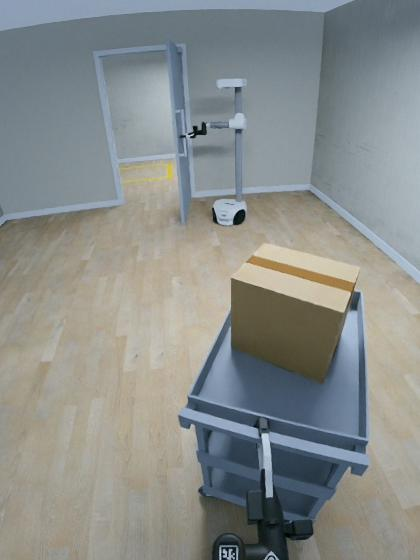

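>>> move(r1={"base":{"strafe_m":-0.7},"pace":"default"}, blocking=false, cameras=[])

>>> wait(seconds=6, cameras=[])

>>> move(r1={"base":{"rotate_rad":0.45},"pace":"slow"}, blocking=false, cameras=[])

>>> wait(seconds=4, cameras=["r1_head_camera"])

Scene clock: 696.20 s.
move: r1 moving
r1.base_odometry: x=-4.120 y=-2.905 heading=+1.011
r1.turned_by_wheels: +0.001
r1.turned_by_imu: +0.001
r1.base_tilt: forward=-1.6 right=+1.2
r1.lidar_m: 0.45 4.54 2.95 2.65 2.08 1.37 1.20 1.24 1.58 2.04 2.06 0.43
r1.base_status: strafe_m moving
r1.joint_positions: lift_m=+0.639 arm_m=+0.035 wrist_yaw_rad=+0.005 wrist_pitch_rad=-0.021 wrist_roll_rad=+1.568 gripper_m=-0.009
r1.joint_status: not commanded
r1.measured_speeds: translate_m=+0.001 strafe_m=-0.142 rotate_rad=-0.003 lift_m=+0.000 arm_m=+0.000 wrist_yaw_rad=+0.002 wrist_pitch_rad=+0.000 wrist_roll_rad=+0.000
r1.motor_effort: lift_m=+11(11) arm_m=-2(4) wheel_0=+16(17) wheel_1=-5(9) wheel_2=+3(3)
r1.servo_current: wrist_yaw_rad=52(65) wrist_pitch_rad=117(117) wrist_roll_rad=59(59) gripper_m=52(52)
r1.hand_pose: x=+0.4947 y=-0.0859 z=+0.8227 quat_wxyz=(+0.708, +0.706, -0.005, +0.009) (m; r1's base frame)
r1.wrist_depth_mm: - - - 182 182 - - / - 392 137 193 190 - - / - 424 410 200 199 - - / - 473 455 209 209 - - / - - 504 219 220 - - / - - 182 194 228 1983 - / - 157 - 174 154 1618 1366
r2: as last shown
r2.turned_by_imu: +0.001
r2.base_tilt: forward=-0.7 right=+0.0
r2.lidar_m: 0.53 0.47 3.47 4.92 2.52 2.01 1.49 1.44 1.30 0.99 0.93 0.65
r2.motor_effort: lift_m=+20(20) arm_m=-8(8) wheel_0=+14(14) wheel_1=-1(2) wheel_2=+17(18)
r2.servo_current: wrist_yaw_rad=65(78) wrist_pitch_rad=39(52) wrist_roll_rad=52(52) gripper_m=137(137)
r2.contact_limits: translate_m 0.8
r2.wrist_depth_mm: - - - 164 205 170 - / - - - 165 206 167 - / - - - 165 210 173 - / - - - 165 211 174 - / - - - 165 212 171 153 / - - 183 166 180 172 153 / - - - - 208 158 -
pictures: none
No camera images: "cameras" was empty.

Scene clock: 699.37 s.
earlier move: r1 done
r1.base_odometry: x=-3.557 y=-3.257 heading=+1.011
r1.turned_by_wheels: +0.000
r1.turned_by_imu: -0.003
r1.base_tilt: forward=-1.6 right=+1.3
r1.lidar_m: 0.39 0.40 3.62 3.31 1.92 1.25 1.11 1.14 1.42 1.39 1.42 0.48
r1.base_status: done
r1.joint_positions: lift_m=+0.639 arm_m=+0.035 wrist_yaw_rad=+0.005 wrist_pitch_rad=-0.021 wrist_roll_rad=+1.569 gripper_m=-0.009
r1.joint_status: not commanded
r1.measured_speeds: all 0
r1.motor_effort: lift_m=+11(11) arm_m=-3(4) wheel_0=+2(18) wheel_1=+0(9) wheel_2=+4(6)
r1.servo_current: wrist_yaw_rad=59(78) wrist_pitch_rad=117(124) wrist_roll_rad=59(65) gripper_m=52(59)
r1.hand_pose: x=+0.4947 y=-0.0859 z=+0.8227 quat_wxyz=(+0.708, +0.706, -0.005, +0.009) (m; r1's base frame)
r1.wrist_depth_mm: - - - - 296 298 301 / - - - - - 1863 1308 / - - - 260 266 1983 - / - - - 252 255 - - / - 466 459 241 243 - - / - 455 181 187 230 - - / - 161 176 185 154 - -
r2.base_odometry: x=-2.644 y=+0.177 heading=-2.967
r2.turned_by_wheels: +0.000
r2.turned_by_imu: +0.000
r2.base_tilt: forward=-0.7 right=+0.0
r2.lidar_m: 0.53 0.45 3.48 4.91 2.60 2.04 1.51 1.44 1.32 0.97 0.94 0.63
r2.base_status: not commanded
r2.joint_positions: lift_m=+0.870 arm_m=+0.100 wrist_yaw_rad=+1.162 wrist_pitch_rad=+0.001 wrist_roll_rad=+0.002 gripper_m=-0.036
r2.joint_status: not commanded
r2.measured_speeds: all 0
r2.motor_effort: lift_m=+20(20) arm_m=-8(8) wheel_0=+14(15) wheel_1=-2(2) wheel_2=+18(18)
r2.servo_current: wrist_yaw_rad=78(85) wrist_pitch_rad=46(52) wrist_roll_rad=46(65) gripper_m=130(137)
r2.contact_limits: translate_m 0.8
r2.hand_pose: x=+0.4659 y=+0.2300 z=+1.0477 quat_wxyz=(+0.836, +0.000, +0.001, +0.549) (m; r2's base frame)
r2.wrist_depth_mm: - - - 164 205 169 - / - - - 165 206 167 - / - - - 165 210 173 - / - - - 166 212 174 - / - - - 166 213 171 153 / - - 183 167 180 172 153 / - - - - 207 158 -
wait: 3.17 of 6 s (r1 has come to rest)
pictures: none
No camera images: "cameras" was empty.

Scene clock: 699.87 s.
move: r1 moving
r1.base_odometry: x=-3.557 y=-3.257 heading=+1.135
r1.turned_by_wheels: +0.124
r1.turned_by_imu: +0.123
r1.base_tilt: forward=-1.6 right=+1.3
r1.lidar_m: 0.37 4.89 3.46 3.29 1.68 1.17 1.12 1.17 1.47 1.39 1.45 0.48
r1.base_status: rotate_rad moving
r1.joint_positions: lift_m=+0.639 arm_m=+0.035 wrist_yaw_rad=-0.010 wrist_pitch_rad=-0.021 wrist_roll_rad=+1.569 gripper_m=-0.009
r1.joint_status: not commanded
r1.measured_speeds: translate_m=-0.002 strafe_m=+0.001 rotate_rad=+0.481 lift_m=+0.000 arm_m=+0.000 wrist_yaw_rad=-0.035 wrist_pitch_rad=+0.000 wrist_roll_rad=+0.000
r1.motor_effort: lift_m=+11(11) arm_m=-3(4) wheel_0=-15(15) wheel_1=-9(9) wheel_2=-12(12)
r1.servo_current: wrist_yaw_rad=52(65) wrist_pitch_rad=111(117) wrist_roll_rad=46(59) gripper_m=52(52)
r1.hand_pose: x=+0.4933 y=-0.0903 z=+0.8227 quat_wxyz=(+0.708, +0.707, -0.011, +0.004) (m; r1's base frame)
r1.wrist_depth_mm: - - - - 283 1708 1255 / - - - 262 - 1863 1366 / - - - 253 256 - - / - - 455 244 245 - - / - 455 452 236 237 - - / - 455 180 189 180 - - / - 150 445 169 178 - -
r2: as last shown
r2.base_tilt: forward=-0.6 right=+0.0
r2.lidar_m: 0.52 0.44 3.47 4.94 2.58 2.01 1.52 1.45 1.30 0.98 0.96 0.66
r2.motor_effort: lift_m=+20(20) arm_m=-8(8) wheel_0=+14(14) wheel_1=-2(2) wheel_2=+18(18)
r2.servo_current: wrist_yaw_rad=85(85) wrist_pitch_rad=39(52) wrist_roll_rad=46(59) gripper_m=130(130)
r2.contact_limits: translate_m 0.8
r2.wrist_depth_mm: - - - 165 204 170 - / - - - 164 207 167 - / - - - 165 210 174 - / - - - 166 212 175 - / - - - 166 213 171 153 / - - 184 167 180 171 154 / - - - - 207 158 -
pictures: none
No camera images: "cameras" was empty.

Scene clock: 701.00 s.
earlier move: r1 done
r1.base_odometry: x=-3.557 y=-3.257 heading=+1.460
r1.turned_by_wheels: +0.325
r1.turned_by_imu: +0.324
r1.base_tilt: forward=-1.6 right=+1.2
r1.lidar_m: 0.46 3.77 3.31 2.18 1.30 1.12 1.11 1.34 1.39 1.38 1.64 0.41
r1.base_status: done
r1.joint_positions: lift_m=+0.639 arm_m=+0.035 wrist_yaw_rad=-0.011 wrist_pitch_rad=-0.021 wrist_roll_rad=+1.569 gripper_m=-0.009
r1.joint_status: not commanded
r1.measured_speeds: all 0
r1.motor_effort: lift_m=+11(11) arm_m=-3(4) wheel_0=-6(15) wheel_1=-4(9) wheel_2=-4(15)
r1.servo_current: wrist_yaw_rad=59(104) wrist_pitch_rad=117(124) wrist_roll_rad=52(65) gripper_m=52(59)
r1.hand_pose: x=+0.4933 y=-0.0906 z=+0.8227 quat_wxyz=(+0.708, +0.707, -0.011, +0.003) (m; r1's base frame)
r1.wrist_depth_mm: - 452 135 186 186 - - / - 399 141 195 193 - - / - 430 421 204 203 - - / - 480 459 213 213 - - / - - 512 223 225 - - / - - 180 186 230 1921 - / - 150 - 186 154 1661 1366
r2.base_odometry: x=-2.644 y=+0.177 heading=-2.967
r2.turned_by_wheels: +0.000
r2.turned_by_imu: +0.000
r2.base_tilt: forward=-0.7 right=+0.0
r2.lidar_m: 0.54 0.45 3.50 4.92 2.56 2.03 1.50 1.45 1.31 0.99 0.94 0.66
r2.base_status: not commanded
r2.joint_positions: lift_m=+0.870 arm_m=+0.100 wrist_yaw_rad=+1.162 wrist_pitch_rad=+0.001 wrist_roll_rad=+0.002 gripper_m=-0.036
r2.joint_status: not commanded
r2.measured_speeds: all 0
r2.motor_effort: lift_m=+20(20) arm_m=-8(8) wheel_0=+13(14) wheel_1=-1(2) wheel_2=+17(18)
r2.servo_current: wrist_yaw_rad=65(91) wrist_pitch_rad=39(52) wrist_roll_rad=46(59) gripper_m=130(137)
r2.contact_limits: translate_m 0.8
r2.hand_pose: x=+0.4659 y=+0.2300 z=+1.0477 quat_wxyz=(+0.836, +0.000, +0.001, +0.549) (m; r2's base frame)
r2.wrist_depth_mm: - - - 164 205 170 - / - - - 165 206 167 - / - - - 165 210 174 - / - - - 165 211 175 - / - - - 166 212 171 153 / - - 184 166 180 171 154 / - - - - 207 158 -
wait: 1.13 of 4 s (r1 has come to rest)
pictures: r1_head_camera
Images, in order (width x height): r1_head_camera 420x560.

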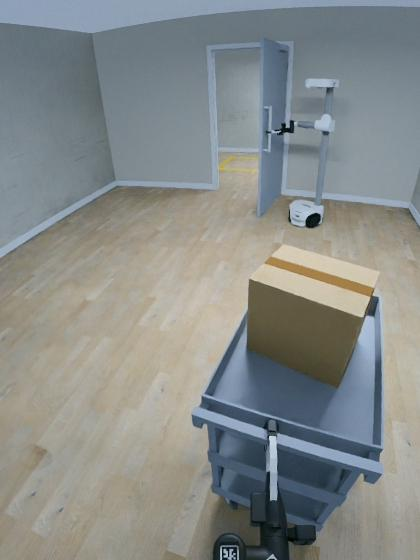

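>>> move(r1={"base":{"translate_m":1.0,"strafe_m":-0.22},"pace":"default"}, blocking=false, cameras=[])

>>> wait(seconds=6, cameras=["r1_head_camera"])

Scene clock: 706.80 s.
move: r1 moving
r1.base_odometry: x=-3.547 y=-3.227 heading=+1.461
r1.turned_by_wheels: +0.001
r1.turned_by_imu: +0.002
r1.base_tilt: forward=-1.6 right=+1.3
r1.lidar_m: 0.46 3.76 3.29 2.22 1.32 1.15 1.16 1.39 1.40 1.40 1.65 0.40
r1.base_status: translate_m moving; strafe_m moving
r1.joint_positions: lift_m=+0.639 arm_m=+0.035 wrist_yaw_rad=-0.003 wrist_pitch_rad=-0.021 wrist_roll_rad=+1.569 gripper_m=-0.009
r1.joint_status: not commanded
r1.measured_speeds: translate_m=+0.122 strafe_m=-0.029 rotate_rad=+0.003 lift_m=+0.000 arm_m=+0.000 wrist_yaw_rad=+0.022 wrist_pitch_rad=+0.000 wrist_roll_rad=+0.000
r1.motor_effort: lift_m=+11(11) arm_m=+4(4) wheel_0=+13(13) wheel_1=+8(8) wheel_2=-15(15)
r1.servo_current: wrist_yaw_rad=59(72) wrist_pitch_rad=117(117) wrist_roll_rad=59(59) gripper_m=52(52)
r1.hand_pose: x=+0.4939 y=-0.0883 z=+0.8227 quat_wxyz=(+0.708, +0.707, -0.008, +0.006) (m; r1's base frame)
r1.wrist_depth_mm: - 370 121 175 174 - - / - 392 144 184 182 - - / - 427 137 195 193 - - / - 473 144 205 204 - - / - - 517 218 219 - - / - - 181 198 182 1921 - / - 152 - 173 168 1537 1366
r2: as last shown
r2.turned_by_imu: +0.001
r2.lidar_m: 0.52 0.43 3.46 4.92 2.56 2.03 1.49 1.46 1.30 0.97 0.95 0.63
r2.motor_effort: lift_m=+20(20) arm_m=-8(8) wheel_0=+14(14) wheel_1=-1(2) wheel_2=+18(18)
r2.servo_current: wrist_yaw_rad=78(85) wrist_pitch_rad=39(46) wrist_roll_rad=46(59) gripper_m=124(137)
r2.contact_limits: translate_m 0.8
r2.wrist_depth_mm: - - - 165 206 170 - / - - - 165 206 167 - / - - - 165 209 174 - / - - - 166 211 174 - / - - - 166 212 171 153 / - - 184 167 180 171 153 / - - - - 207 158 -
pictures: none
No camera images: "cameras" was empty.

Scene clock: 711.17 s.
earlier move: r1 done
r1.base_odometry: x=-3.228 y=-2.288 heading=+1.458
r1.turned_by_wheels: -0.003
r1.turned_by_imu: -0.004
r1.base_tilt: forward=-1.6 right=+1.3
r1.lidar_m: 0.56 3.69 3.23 3.22 2.46 2.13 2.14 1.71 1.47 1.49 0.33 0.33
r1.base_status: done
r1.joint_positions: lift_m=+0.639 arm_m=+0.035 wrist_yaw_rad=-0.022 wrist_pitch_rad=-0.022 wrist_roll_rad=+1.569 gripper_m=-0.009
r1.joint_status: not commanded
r1.measured_speeds: all 0
r1.on_its_own: wrist_yaw_rad is at rest, and its servo_current (143 mA) is outside its rest range (0 to 104 mA)
r1.motor_effort: lift_m=+11(11) arm_m=+4(4) wheel_0=-10(21) wheel_1=-3(8) wheel_2=-12(15)
r1.servo_current: wrist_yaw_rad=143(163) wrist_pitch_rad=124(130) wrist_roll_rad=46(72) gripper_m=59(59)
r1.hand_pose: x=+0.4922 y=-0.0937 z=+0.8231 quat_wxyz=(+0.708, +0.706, -0.015, +0.000) (m; r1's base frame)
r1.wrist_depth_mm: - - - - - - - / - - - 112 111 110 - / - - - 138 137 1618 1366 / - - - 180 178 1921 1336 / - - - 221 282 1756 1255 / - - - 187 373 1863 1255 / - 157 - 186 143 1708 1336
r2.base_odometry: x=-2.644 y=+0.177 heading=-2.967
r2.turned_by_wheels: +0.000
r2.turned_by_imu: +0.001
r2.base_tilt: forward=-0.7 right=+0.0
r2.lidar_m: 0.52 0.47 3.48 4.91 1.72 2.02 1.50 1.45 1.30 0.98 0.94 0.64
r2.base_status: not commanded
r2.joint_positions: lift_m=+0.870 arm_m=+0.100 wrist_yaw_rad=+1.162 wrist_pitch_rad=+0.001 wrist_roll_rad=+0.002 gripper_m=-0.036
r2.joint_status: not commanded
r2.measured_speeds: all 0
r2.motor_effort: lift_m=+20(20) arm_m=-8(8) wheel_0=+14(14) wheel_1=-1(2) wheel_2=+18(18)
r2.servo_current: wrist_yaw_rad=72(85) wrist_pitch_rad=39(46) wrist_roll_rad=52(59) gripper_m=130(137)
r2.contact_limits: translate_m 0.8
r2.hand_pose: x=+0.4659 y=+0.2300 z=+1.0477 quat_wxyz=(+0.836, +0.000, +0.001, +0.549) (m; r2's base frame)
r2.wrist_depth_mm: - - - 164 205 169 - / - - - 164 206 167 - / - - - 165 209 174 - / - - - 165 211 174 - / - - - 166 213 171 153 / - - 185 167 180 172 154 / - - - - 206 158 -
wait: 4.37 of 6 s (r1 has come to rest)
pictures: r1_head_camera
Images, in order (width x height): r1_head_camera 420x560.

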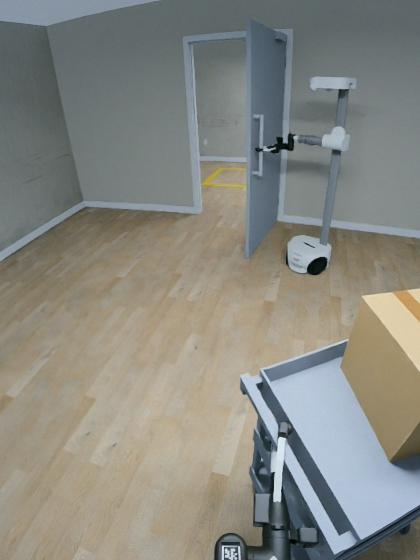

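>>> move(r1={"base":{"rotate_rad":-0.47},"pace":"slow"}, blocking=false, cameras=[])

>>> wait(seconds=3, cameras=[])

>>> move(r1={"base":{"translate_m":-0.9,"strafe_m":1.3},"pace":"default"}, blocking=false, cameras=[])

>>> wait(seconds=8, cameras=["r1_head_camera"])

Scene clock: 749.97 s.
move: r1 moving
r1.base_odometry: x=-3.228 y=-2.288 heading=+1.335
r1.turned_by_wheels: -0.123
r1.turned_by_imu: -0.125
r1.base_tilt: forward=-1.6 right=+1.3
r1.lidar_m: 0.49 3.98 3.25 3.22 2.65 2.16 2.12 1.85 1.47 1.47 0.40 0.32
r1.base_status: rotate_rad moving
r1.joint_positions: lift_m=+0.639 arm_m=+0.035 wrist_yaw_rad=-0.003 wrist_pitch_rad=-0.022 wrist_roll_rad=+1.567 gripper_m=-0.009
r1.joint_status: not commanded
r1.measured_speeds: translate_m=+0.000 strafe_m=+0.000 rotate_rad=-0.492 lift_m=+0.000 arm_m=+0.000 wrist_yaw_rad=+0.013 wrist_pitch_rad=+0.000 wrist_roll_rad=+0.000
r1.motor_effort: lift_m=+11(11) arm_m=+4(4) wheel_0=+16(16) wheel_1=+5(6) wheel_2=+5(12)
r1.servo_current: wrist_yaw_rad=46(143) wrist_pitch_rad=124(130) wrist_roll_rad=52(59) gripper_m=52(52)
r1.hand_pose: x=+0.4939 y=-0.0882 z=+0.8231 quat_wxyz=(+0.708, +0.706, -0.009, +0.007) (m; r1's base frame)
r1.wrist_depth_mm: - - - - - - - / - - - 113 105 108 - / - - - 133 131 1618 1397 / - - - 170 167 1863 1336 / - - - 214 229 1921 1255 / - - - 187 355 1661 1229 / - 154 - 181 143 1708 1308
r2: as last shown
r2.turned_by_imu: +0.005
r2.lidar_m: 0.51 0.43 3.47 4.96 1.72 1.99 1.51 1.47 1.30 0.97 0.95 0.64
r2.motor_effort: lift_m=+20(20) arm_m=-7(8) wheel_0=+14(14) wheel_1=-2(2) wheel_2=+18(18)
r2.servo_current: wrist_yaw_rad=65(78) wrist_pitch_rad=39(46) wrist_roll_rad=46(59) gripper_m=124(137)
r2.contact_limits: translate_m 0.8
r2.wrist_depth_mm: - - - 165 205 170 - / - - - 164 206 167 - / - - - 165 210 173 - / - - - 165 211 174 - / - - - 166 212 171 153 / - - 184 167 180 171 154 / - - - - 207 158 -
pictures: none
No camera images: "cameras" was empty.

Scene clock: 751.13 s.
earlier move: r1 done
r1.base_odometry: x=-3.228 y=-2.288 heading=+0.989
r1.turned_by_wheels: -0.346
r1.turned_by_imu: -0.347
r1.base_tilt: forward=-1.6 right=+1.2
r1.lidar_m: 0.47 2.69 3.61 3.21 3.24 2.38 2.14 2.16 1.66 1.46 1.48 0.40
r1.base_status: done
r1.joint_positions: lift_m=+0.639 arm_m=+0.035 wrist_yaw_rad=+0.004 wrist_pitch_rad=-0.022 wrist_roll_rad=+1.568 gripper_m=-0.009
r1.joint_status: not commanded
r1.measured_speeds: all 0
r1.motor_effort: lift_m=+11(11) arm_m=-4(4) wheel_0=+5(17) wheel_1=+3(6) wheel_2=+6(12)
r1.servo_current: wrist_yaw_rad=52(143) wrist_pitch_rad=130(130) wrist_roll_rad=59(65) gripper_m=52(59)
r1.hand_pose: x=+0.4946 y=-0.0864 z=+0.8231 quat_wxyz=(+0.708, +0.706, -0.006, +0.009) (m; r1's base frame)
r1.wrist_depth_mm: - 362 117 170 168 - - / - 392 124 180 180 - - / - 433 136 193 189 - - / - 504 473 204 204 - - / - - 544 219 222 - - / - - 181 190 231 1983 521 / - 155 - 255 143 1708 1366
r2.base_odometry: x=-2.644 y=+0.177 heading=-2.967
r2.turned_by_wheels: +0.000
r2.turned_by_imu: +0.000
r2.base_tilt: forward=-0.7 right=+0.0
r2.lidar_m: 0.53 0.46 3.50 4.91 1.64 1.89 1.51 1.45 1.30 0.99 0.95 0.67
r2.base_status: not commanded
r2.joint_positions: lift_m=+0.870 arm_m=+0.100 wrist_yaw_rad=+1.162 wrist_pitch_rad=+0.001 wrist_roll_rad=+0.002 gripper_m=-0.036
r2.joint_status: not commanded
r2.measured_speeds: all 0
r2.motor_effort: lift_m=+20(20) arm_m=-8(8) wheel_0=+14(14) wheel_1=-2(2) wheel_2=+18(18)
r2.servo_current: wrist_yaw_rad=78(85) wrist_pitch_rad=39(46) wrist_roll_rad=52(65) gripper_m=137(137)
r2.contact_limits: translate_m 0.8
r2.hand_pose: x=+0.4659 y=+0.2300 z=+1.0477 quat_wxyz=(+0.836, +0.000, +0.001, +0.549) (m; r2's base frame)
r2.wrist_depth_mm: - - - 165 205 170 - / - - - 165 206 167 - / - - - 165 211 173 - / - - - 166 211 174 - / - - - 165 212 170 153 / - - 184 167 180 171 154 / - - - - 207 158 -
wait: 1.17 of 3 s (r1 has come to rest)
pictures: none
No camera images: "cameras" was empty.

Scene clock: 751.63 s.
move: r1 moving
r1.base_odometry: x=-3.259 y=-2.288 heading=+0.989
r1.turned_by_wheels: +0.000
r1.turned_by_imu: +0.000
r1.base_tilt: forward=-1.6 right=+1.3
r1.lidar_m: 0.47 2.69 3.59 3.17 3.20 2.35 2.14 2.14 1.68 1.50 1.50 0.43
r1.base_status: translate_m moving; strafe_m moving
r1.joint_positions: lift_m=+0.639 arm_m=+0.035 wrist_yaw_rad=+0.002 wrist_pitch_rad=-0.022 wrist_roll_rad=+1.568 gripper_m=-0.009
r1.joint_status: not commanded
r1.measured_speeds: translate_m=-0.070 strafe_m=+0.101 rotate_rad=-0.001 lift_m=+0.000 arm_m=+0.000 wrist_yaw_rad=-0.016 wrist_pitch_rad=+0.000 wrist_roll_rad=+0.002
r1.motor_effort: lift_m=+11(11) arm_m=-4(4) wheel_0=-16(17) wheel_1=+3(5) wheel_2=+12(12)
r1.servo_current: wrist_yaw_rad=46(72) wrist_pitch_rad=130(130) wrist_roll_rad=46(59) gripper_m=46(52)
r1.hand_pose: x=+0.4944 y=-0.0868 z=+0.8231 quat_wxyz=(+0.708, +0.706, -0.007, +0.008) (m; r1's base frame)
r1.wrist_depth_mm: - 394 136 182 181 - - / - 397 136 193 189 - - / - 433 424 203 201 - - / - 488 469 213 214 - - / - - 521 227 230 - - / - - 182 188 238 - 1430 / - 152 - 183 143 1756 1366
r2: as last shown
r2.lidar_m: 0.50 0.46 3.46 4.91 1.65 1.88 1.50 1.45 1.31 1.00 0.95 0.64
r2.motor_effort: lift_m=+20(20) arm_m=-8(8) wheel_0=+14(14) wheel_1=-2(2) wheel_2=+17(18)
r2.servo_current: wrist_yaw_rad=72(85) wrist_pitch_rad=33(46) wrist_roll_rad=46(59) gripper_m=130(137)
r2.contact_limits: translate_m 0.8
r2.wrist_depth_mm: - - - 164 205 170 - / - - - 165 206 167 - / - - - 165 209 173 - / - - - 165 211 174 - / - - - 166 213 171 153 / - - 184 166 180 171 153 / - - - - 207 158 -
pictures: none
No camera images: "cameras" was empty.

Scene clock: 757.90 s.
earlier move: r1 done
r1.base_odometry: x=-4.808 y=-2.324 heading=+0.987
r1.turned_by_wheels: -0.002
r1.turned_by_imu: -0.044
r1.base_tilt: forward=-1.6 right=+1.3
r1.lidar_m: 0.53 3.46 2.06 1.79 1.79 1.72 1.49 1.50 1.83 2.90 0.32 0.31
r1.base_status: done
r1.joint_positions: lift_m=+0.639 arm_m=+0.035 wrist_yaw_rad=-0.023 wrist_pitch_rad=-0.022 wrist_roll_rad=+1.569 gripper_m=-0.009
r1.joint_status: not commanded
r1.measured_speeds: all 0
r1.on_its_own: wrist_yaw_rad is at rest, and its servo_current (130 mA) is outside its rest range (0 to 104 mA)
r1.motor_effort: lift_m=+11(11) arm_m=+4(4) wheel_0=-14(25) wheel_1=-3(6) wheel_2=-12(14)
r1.servo_current: wrist_yaw_rad=130(156) wrist_pitch_rad=117(130) wrist_roll_rad=65(65) gripper_m=52(59)
r1.hand_pose: x=+0.4921 y=-0.0941 z=+0.8231 quat_wxyz=(+0.708, +0.706, -0.016, -0.001) (m; r1's base frame)
r1.wrist_depth_mm: - - - - - - - / - - - 117 107 111 488 / - - - 133 132 1618 1397 / - - - 183 181 1921 1308 / - - 119 225 320 1708 357 / - - 119 187 - - 1336 / - 157 - 185 154 1708 1308
r2.base_odometry: x=-2.644 y=+0.177 heading=-2.967
r2.turned_by_wheels: +0.000
r2.turned_by_imu: +0.001
r2.base_tilt: forward=-0.7 right=+0.0
r2.lidar_m: 0.52 0.46 3.46 2.72 2.87 2.01 1.53 1.46 1.32 0.98 0.95 0.64
r2.base_status: not commanded
r2.joint_positions: lift_m=+0.870 arm_m=+0.100 wrist_yaw_rad=+1.162 wrist_pitch_rad=+0.001 wrist_roll_rad=+0.002 gripper_m=-0.036
r2.joint_status: not commanded
r2.measured_speeds: all 0
r2.motor_effort: lift_m=+20(20) arm_m=-8(8) wheel_0=+14(14) wheel_1=-1(2) wheel_2=+18(18)
r2.servo_current: wrist_yaw_rad=78(91) wrist_pitch_rad=46(46) wrist_roll_rad=46(59) gripper_m=130(137)
r2.contact_limits: translate_m 0.8
r2.hand_pose: x=+0.4659 y=+0.2300 z=+1.0477 quat_wxyz=(+0.836, +0.000, +0.001, +0.549) (m; r2's base frame)
r2.wrist_depth_mm: - - - 164 205 170 - / - - - 165 207 167 - / - - - 165 209 173 - / - - - 165 211 174 - / - - - 166 212 171 153 / - - 185 167 180 172 154 / - - - - 207 158 -
wait: 6.27 of 8 s (r1 has come to rest)
pictures: r1_head_camera
Images, in order (width x height): r1_head_camera 420x560.

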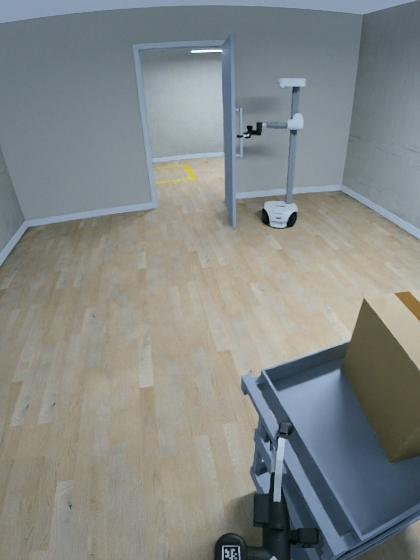

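>>> move(r1={"base":{"translate_m":-1.1,"strafe_m":0.4},"pace":"default"}, blocking=false, cameras=[])

>>> wait(seconds=8, cameras=["r1_head_camera"])

Scene clock: 763.17 s.
move: r1 moving
r1.base_odometry: x=-4.835 y=-2.343 heading=+0.985
r1.turned_by_wheels: -0.002
r1.turned_by_imu: -0.003
r1.base_tilt: forward=-1.6 right=+1.3
r1.lidar_m: 0.52 3.43 2.08 1.76 1.79 1.69 1.44 1.50 1.80 2.93 0.31 0.32
r1.base_status: translate_m moving; strafe_m moving
r1.joint_positions: lift_m=+0.639 arm_m=+0.035 wrist_yaw_rad=-0.023 wrist_pitch_rad=-0.022 wrist_roll_rad=+1.569 gripper_m=-0.009
r1.joint_status: not commanded
r1.measured_speeds: translate_m=-0.121 strafe_m=+0.043 rotate_rad=+0.000 lift_m=+0.000 arm_m=+0.000 wrist_yaw_rad=+0.000 wrist_pitch_rad=+0.000 wrist_roll_rad=+0.000
r1.motor_effort: lift_m=+11(11) arm_m=-3(4) wheel_0=-15(24) wheel_1=-7(10) wheel_2=+4(10)
r1.servo_current: wrist_yaw_rad=130(150) wrist_pitch_rad=124(124) wrist_roll_rad=52(52) gripper_m=52(52)
r1.hand_pose: x=+0.4921 y=-0.0941 z=+0.8231 quat_wxyz=(+0.708, +0.706, -0.016, -0.001) (m; r1's base frame)
r1.wrist_depth_mm: - - - - - - - / - - - 111 109 109 - / - - - 136 135 1618 1397 / - - - 177 176 1863 1336 / - - - 231 273 1708 1281 / - - 119 187 359 1863 1336 / - 150 - 185 143 1708 1308
r2: as last shown
r2.lidar_m: 0.51 0.45 3.47 2.72 2.98 2.00 1.51 1.45 1.29 0.97 0.94 0.66
r2.servo_current: wrist_yaw_rad=72(85) wrist_pitch_rad=39(46) wrist_roll_rad=52(59) gripper_m=124(130)
r2.contact_limits: translate_m 0.8
r2.wrist_depth_mm: - - - 164 205 170 - / - - - 165 206 167 - / - - - 165 209 173 - / - - - 165 211 175 - / - - - 166 212 171 153 / - - 185 166 180 172 153 / - - - - 206 158 -
pictures: none
No camera images: "cameras" was empty.

Scene clock: 768.00 s.
earlier move: r1 done
r1.base_odometry: x=-5.749 y=-3.020 heading=+0.987
r1.turned_by_wheels: +0.002
r1.turned_by_imu: +0.004
r1.base_tilt: forward=-1.6 right=+1.3
r1.lidar_m: 0.39 0.37 1.36 1.19 1.03 0.58 0.51 0.52 0.65 1.18 3.55 0.49
r1.base_status: done
r1.joint_positions: lift_m=+0.639 arm_m=+0.035 wrist_yaw_rad=+0.002 wrist_pitch_rad=-0.022 wrist_roll_rad=+1.569 gripper_m=-0.009
r1.joint_status: not commanded
r1.measured_speeds: all 0
r1.motor_effort: lift_m=+11(11) arm_m=-4(4) wheel_0=+3(24) wheel_1=-1(10) wheel_2=+0(12)
r1.servo_current: wrist_yaw_rad=59(150) wrist_pitch_rad=117(130) wrist_roll_rad=46(65) gripper_m=46(59)
r1.hand_pose: x=+0.4944 y=-0.0868 z=+0.8231 quat_wxyz=(+0.708, +0.706, -0.007, +0.008) (m; r1's base frame)
r1.wrist_depth_mm: - - - - 291 1576 1255 / - - - 262 - 1863 1281 / - - - 255 256 - - / - - 459 246 246 - - / - 459 455 238 240 - - / - 459 180 188 229 - - / - 162 179 172 154 - -
r2.base_odometry: x=-2.644 y=+0.177 heading=-2.967
r2.turned_by_wheels: +0.000
r2.turned_by_imu: +0.001
r2.base_tilt: forward=-0.7 right=+0.0
r2.lidar_m: 0.52 0.44 3.44 3.63 4.82 1.97 1.50 1.45 1.33 1.01 0.94 0.66
r2.base_status: not commanded
r2.joint_positions: lift_m=+0.870 arm_m=+0.100 wrist_yaw_rad=+1.162 wrist_pitch_rad=+0.001 wrist_roll_rad=+0.002 gripper_m=-0.036
r2.joint_status: not commanded
r2.measured_speeds: all 0
r2.motor_effort: lift_m=+20(20) arm_m=-8(8) wheel_0=+14(15) wheel_1=-1(2) wheel_2=+17(18)
r2.servo_current: wrist_yaw_rad=59(91) wrist_pitch_rad=39(46) wrist_roll_rad=46(65) gripper_m=130(137)
r2.contact_limits: translate_m 0.8
r2.hand_pose: x=+0.4659 y=+0.2300 z=+1.0477 quat_wxyz=(+0.836, +0.000, +0.001, +0.549) (m; r2's base frame)
r2.wrist_depth_mm: - - - 164 205 170 - / - - - 165 206 167 - / - - - 165 210 173 - / - - - 166 211 175 - / - - - 166 212 171 153 / - - 183 167 180 172 154 / - - - - 206 158 -
wait: 4.83 of 8 s (r1 has come to rest)
pictures: r1_head_camera
Images, in order (width x height): r1_head_camera 420x560.

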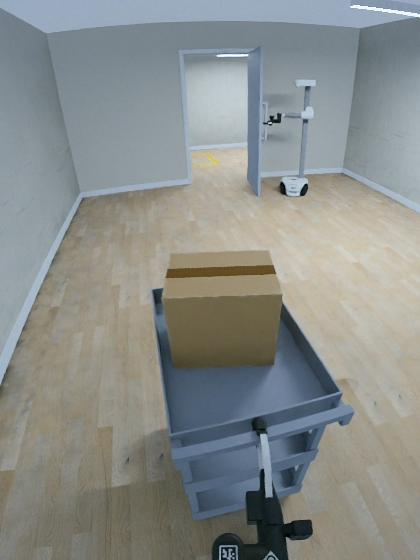

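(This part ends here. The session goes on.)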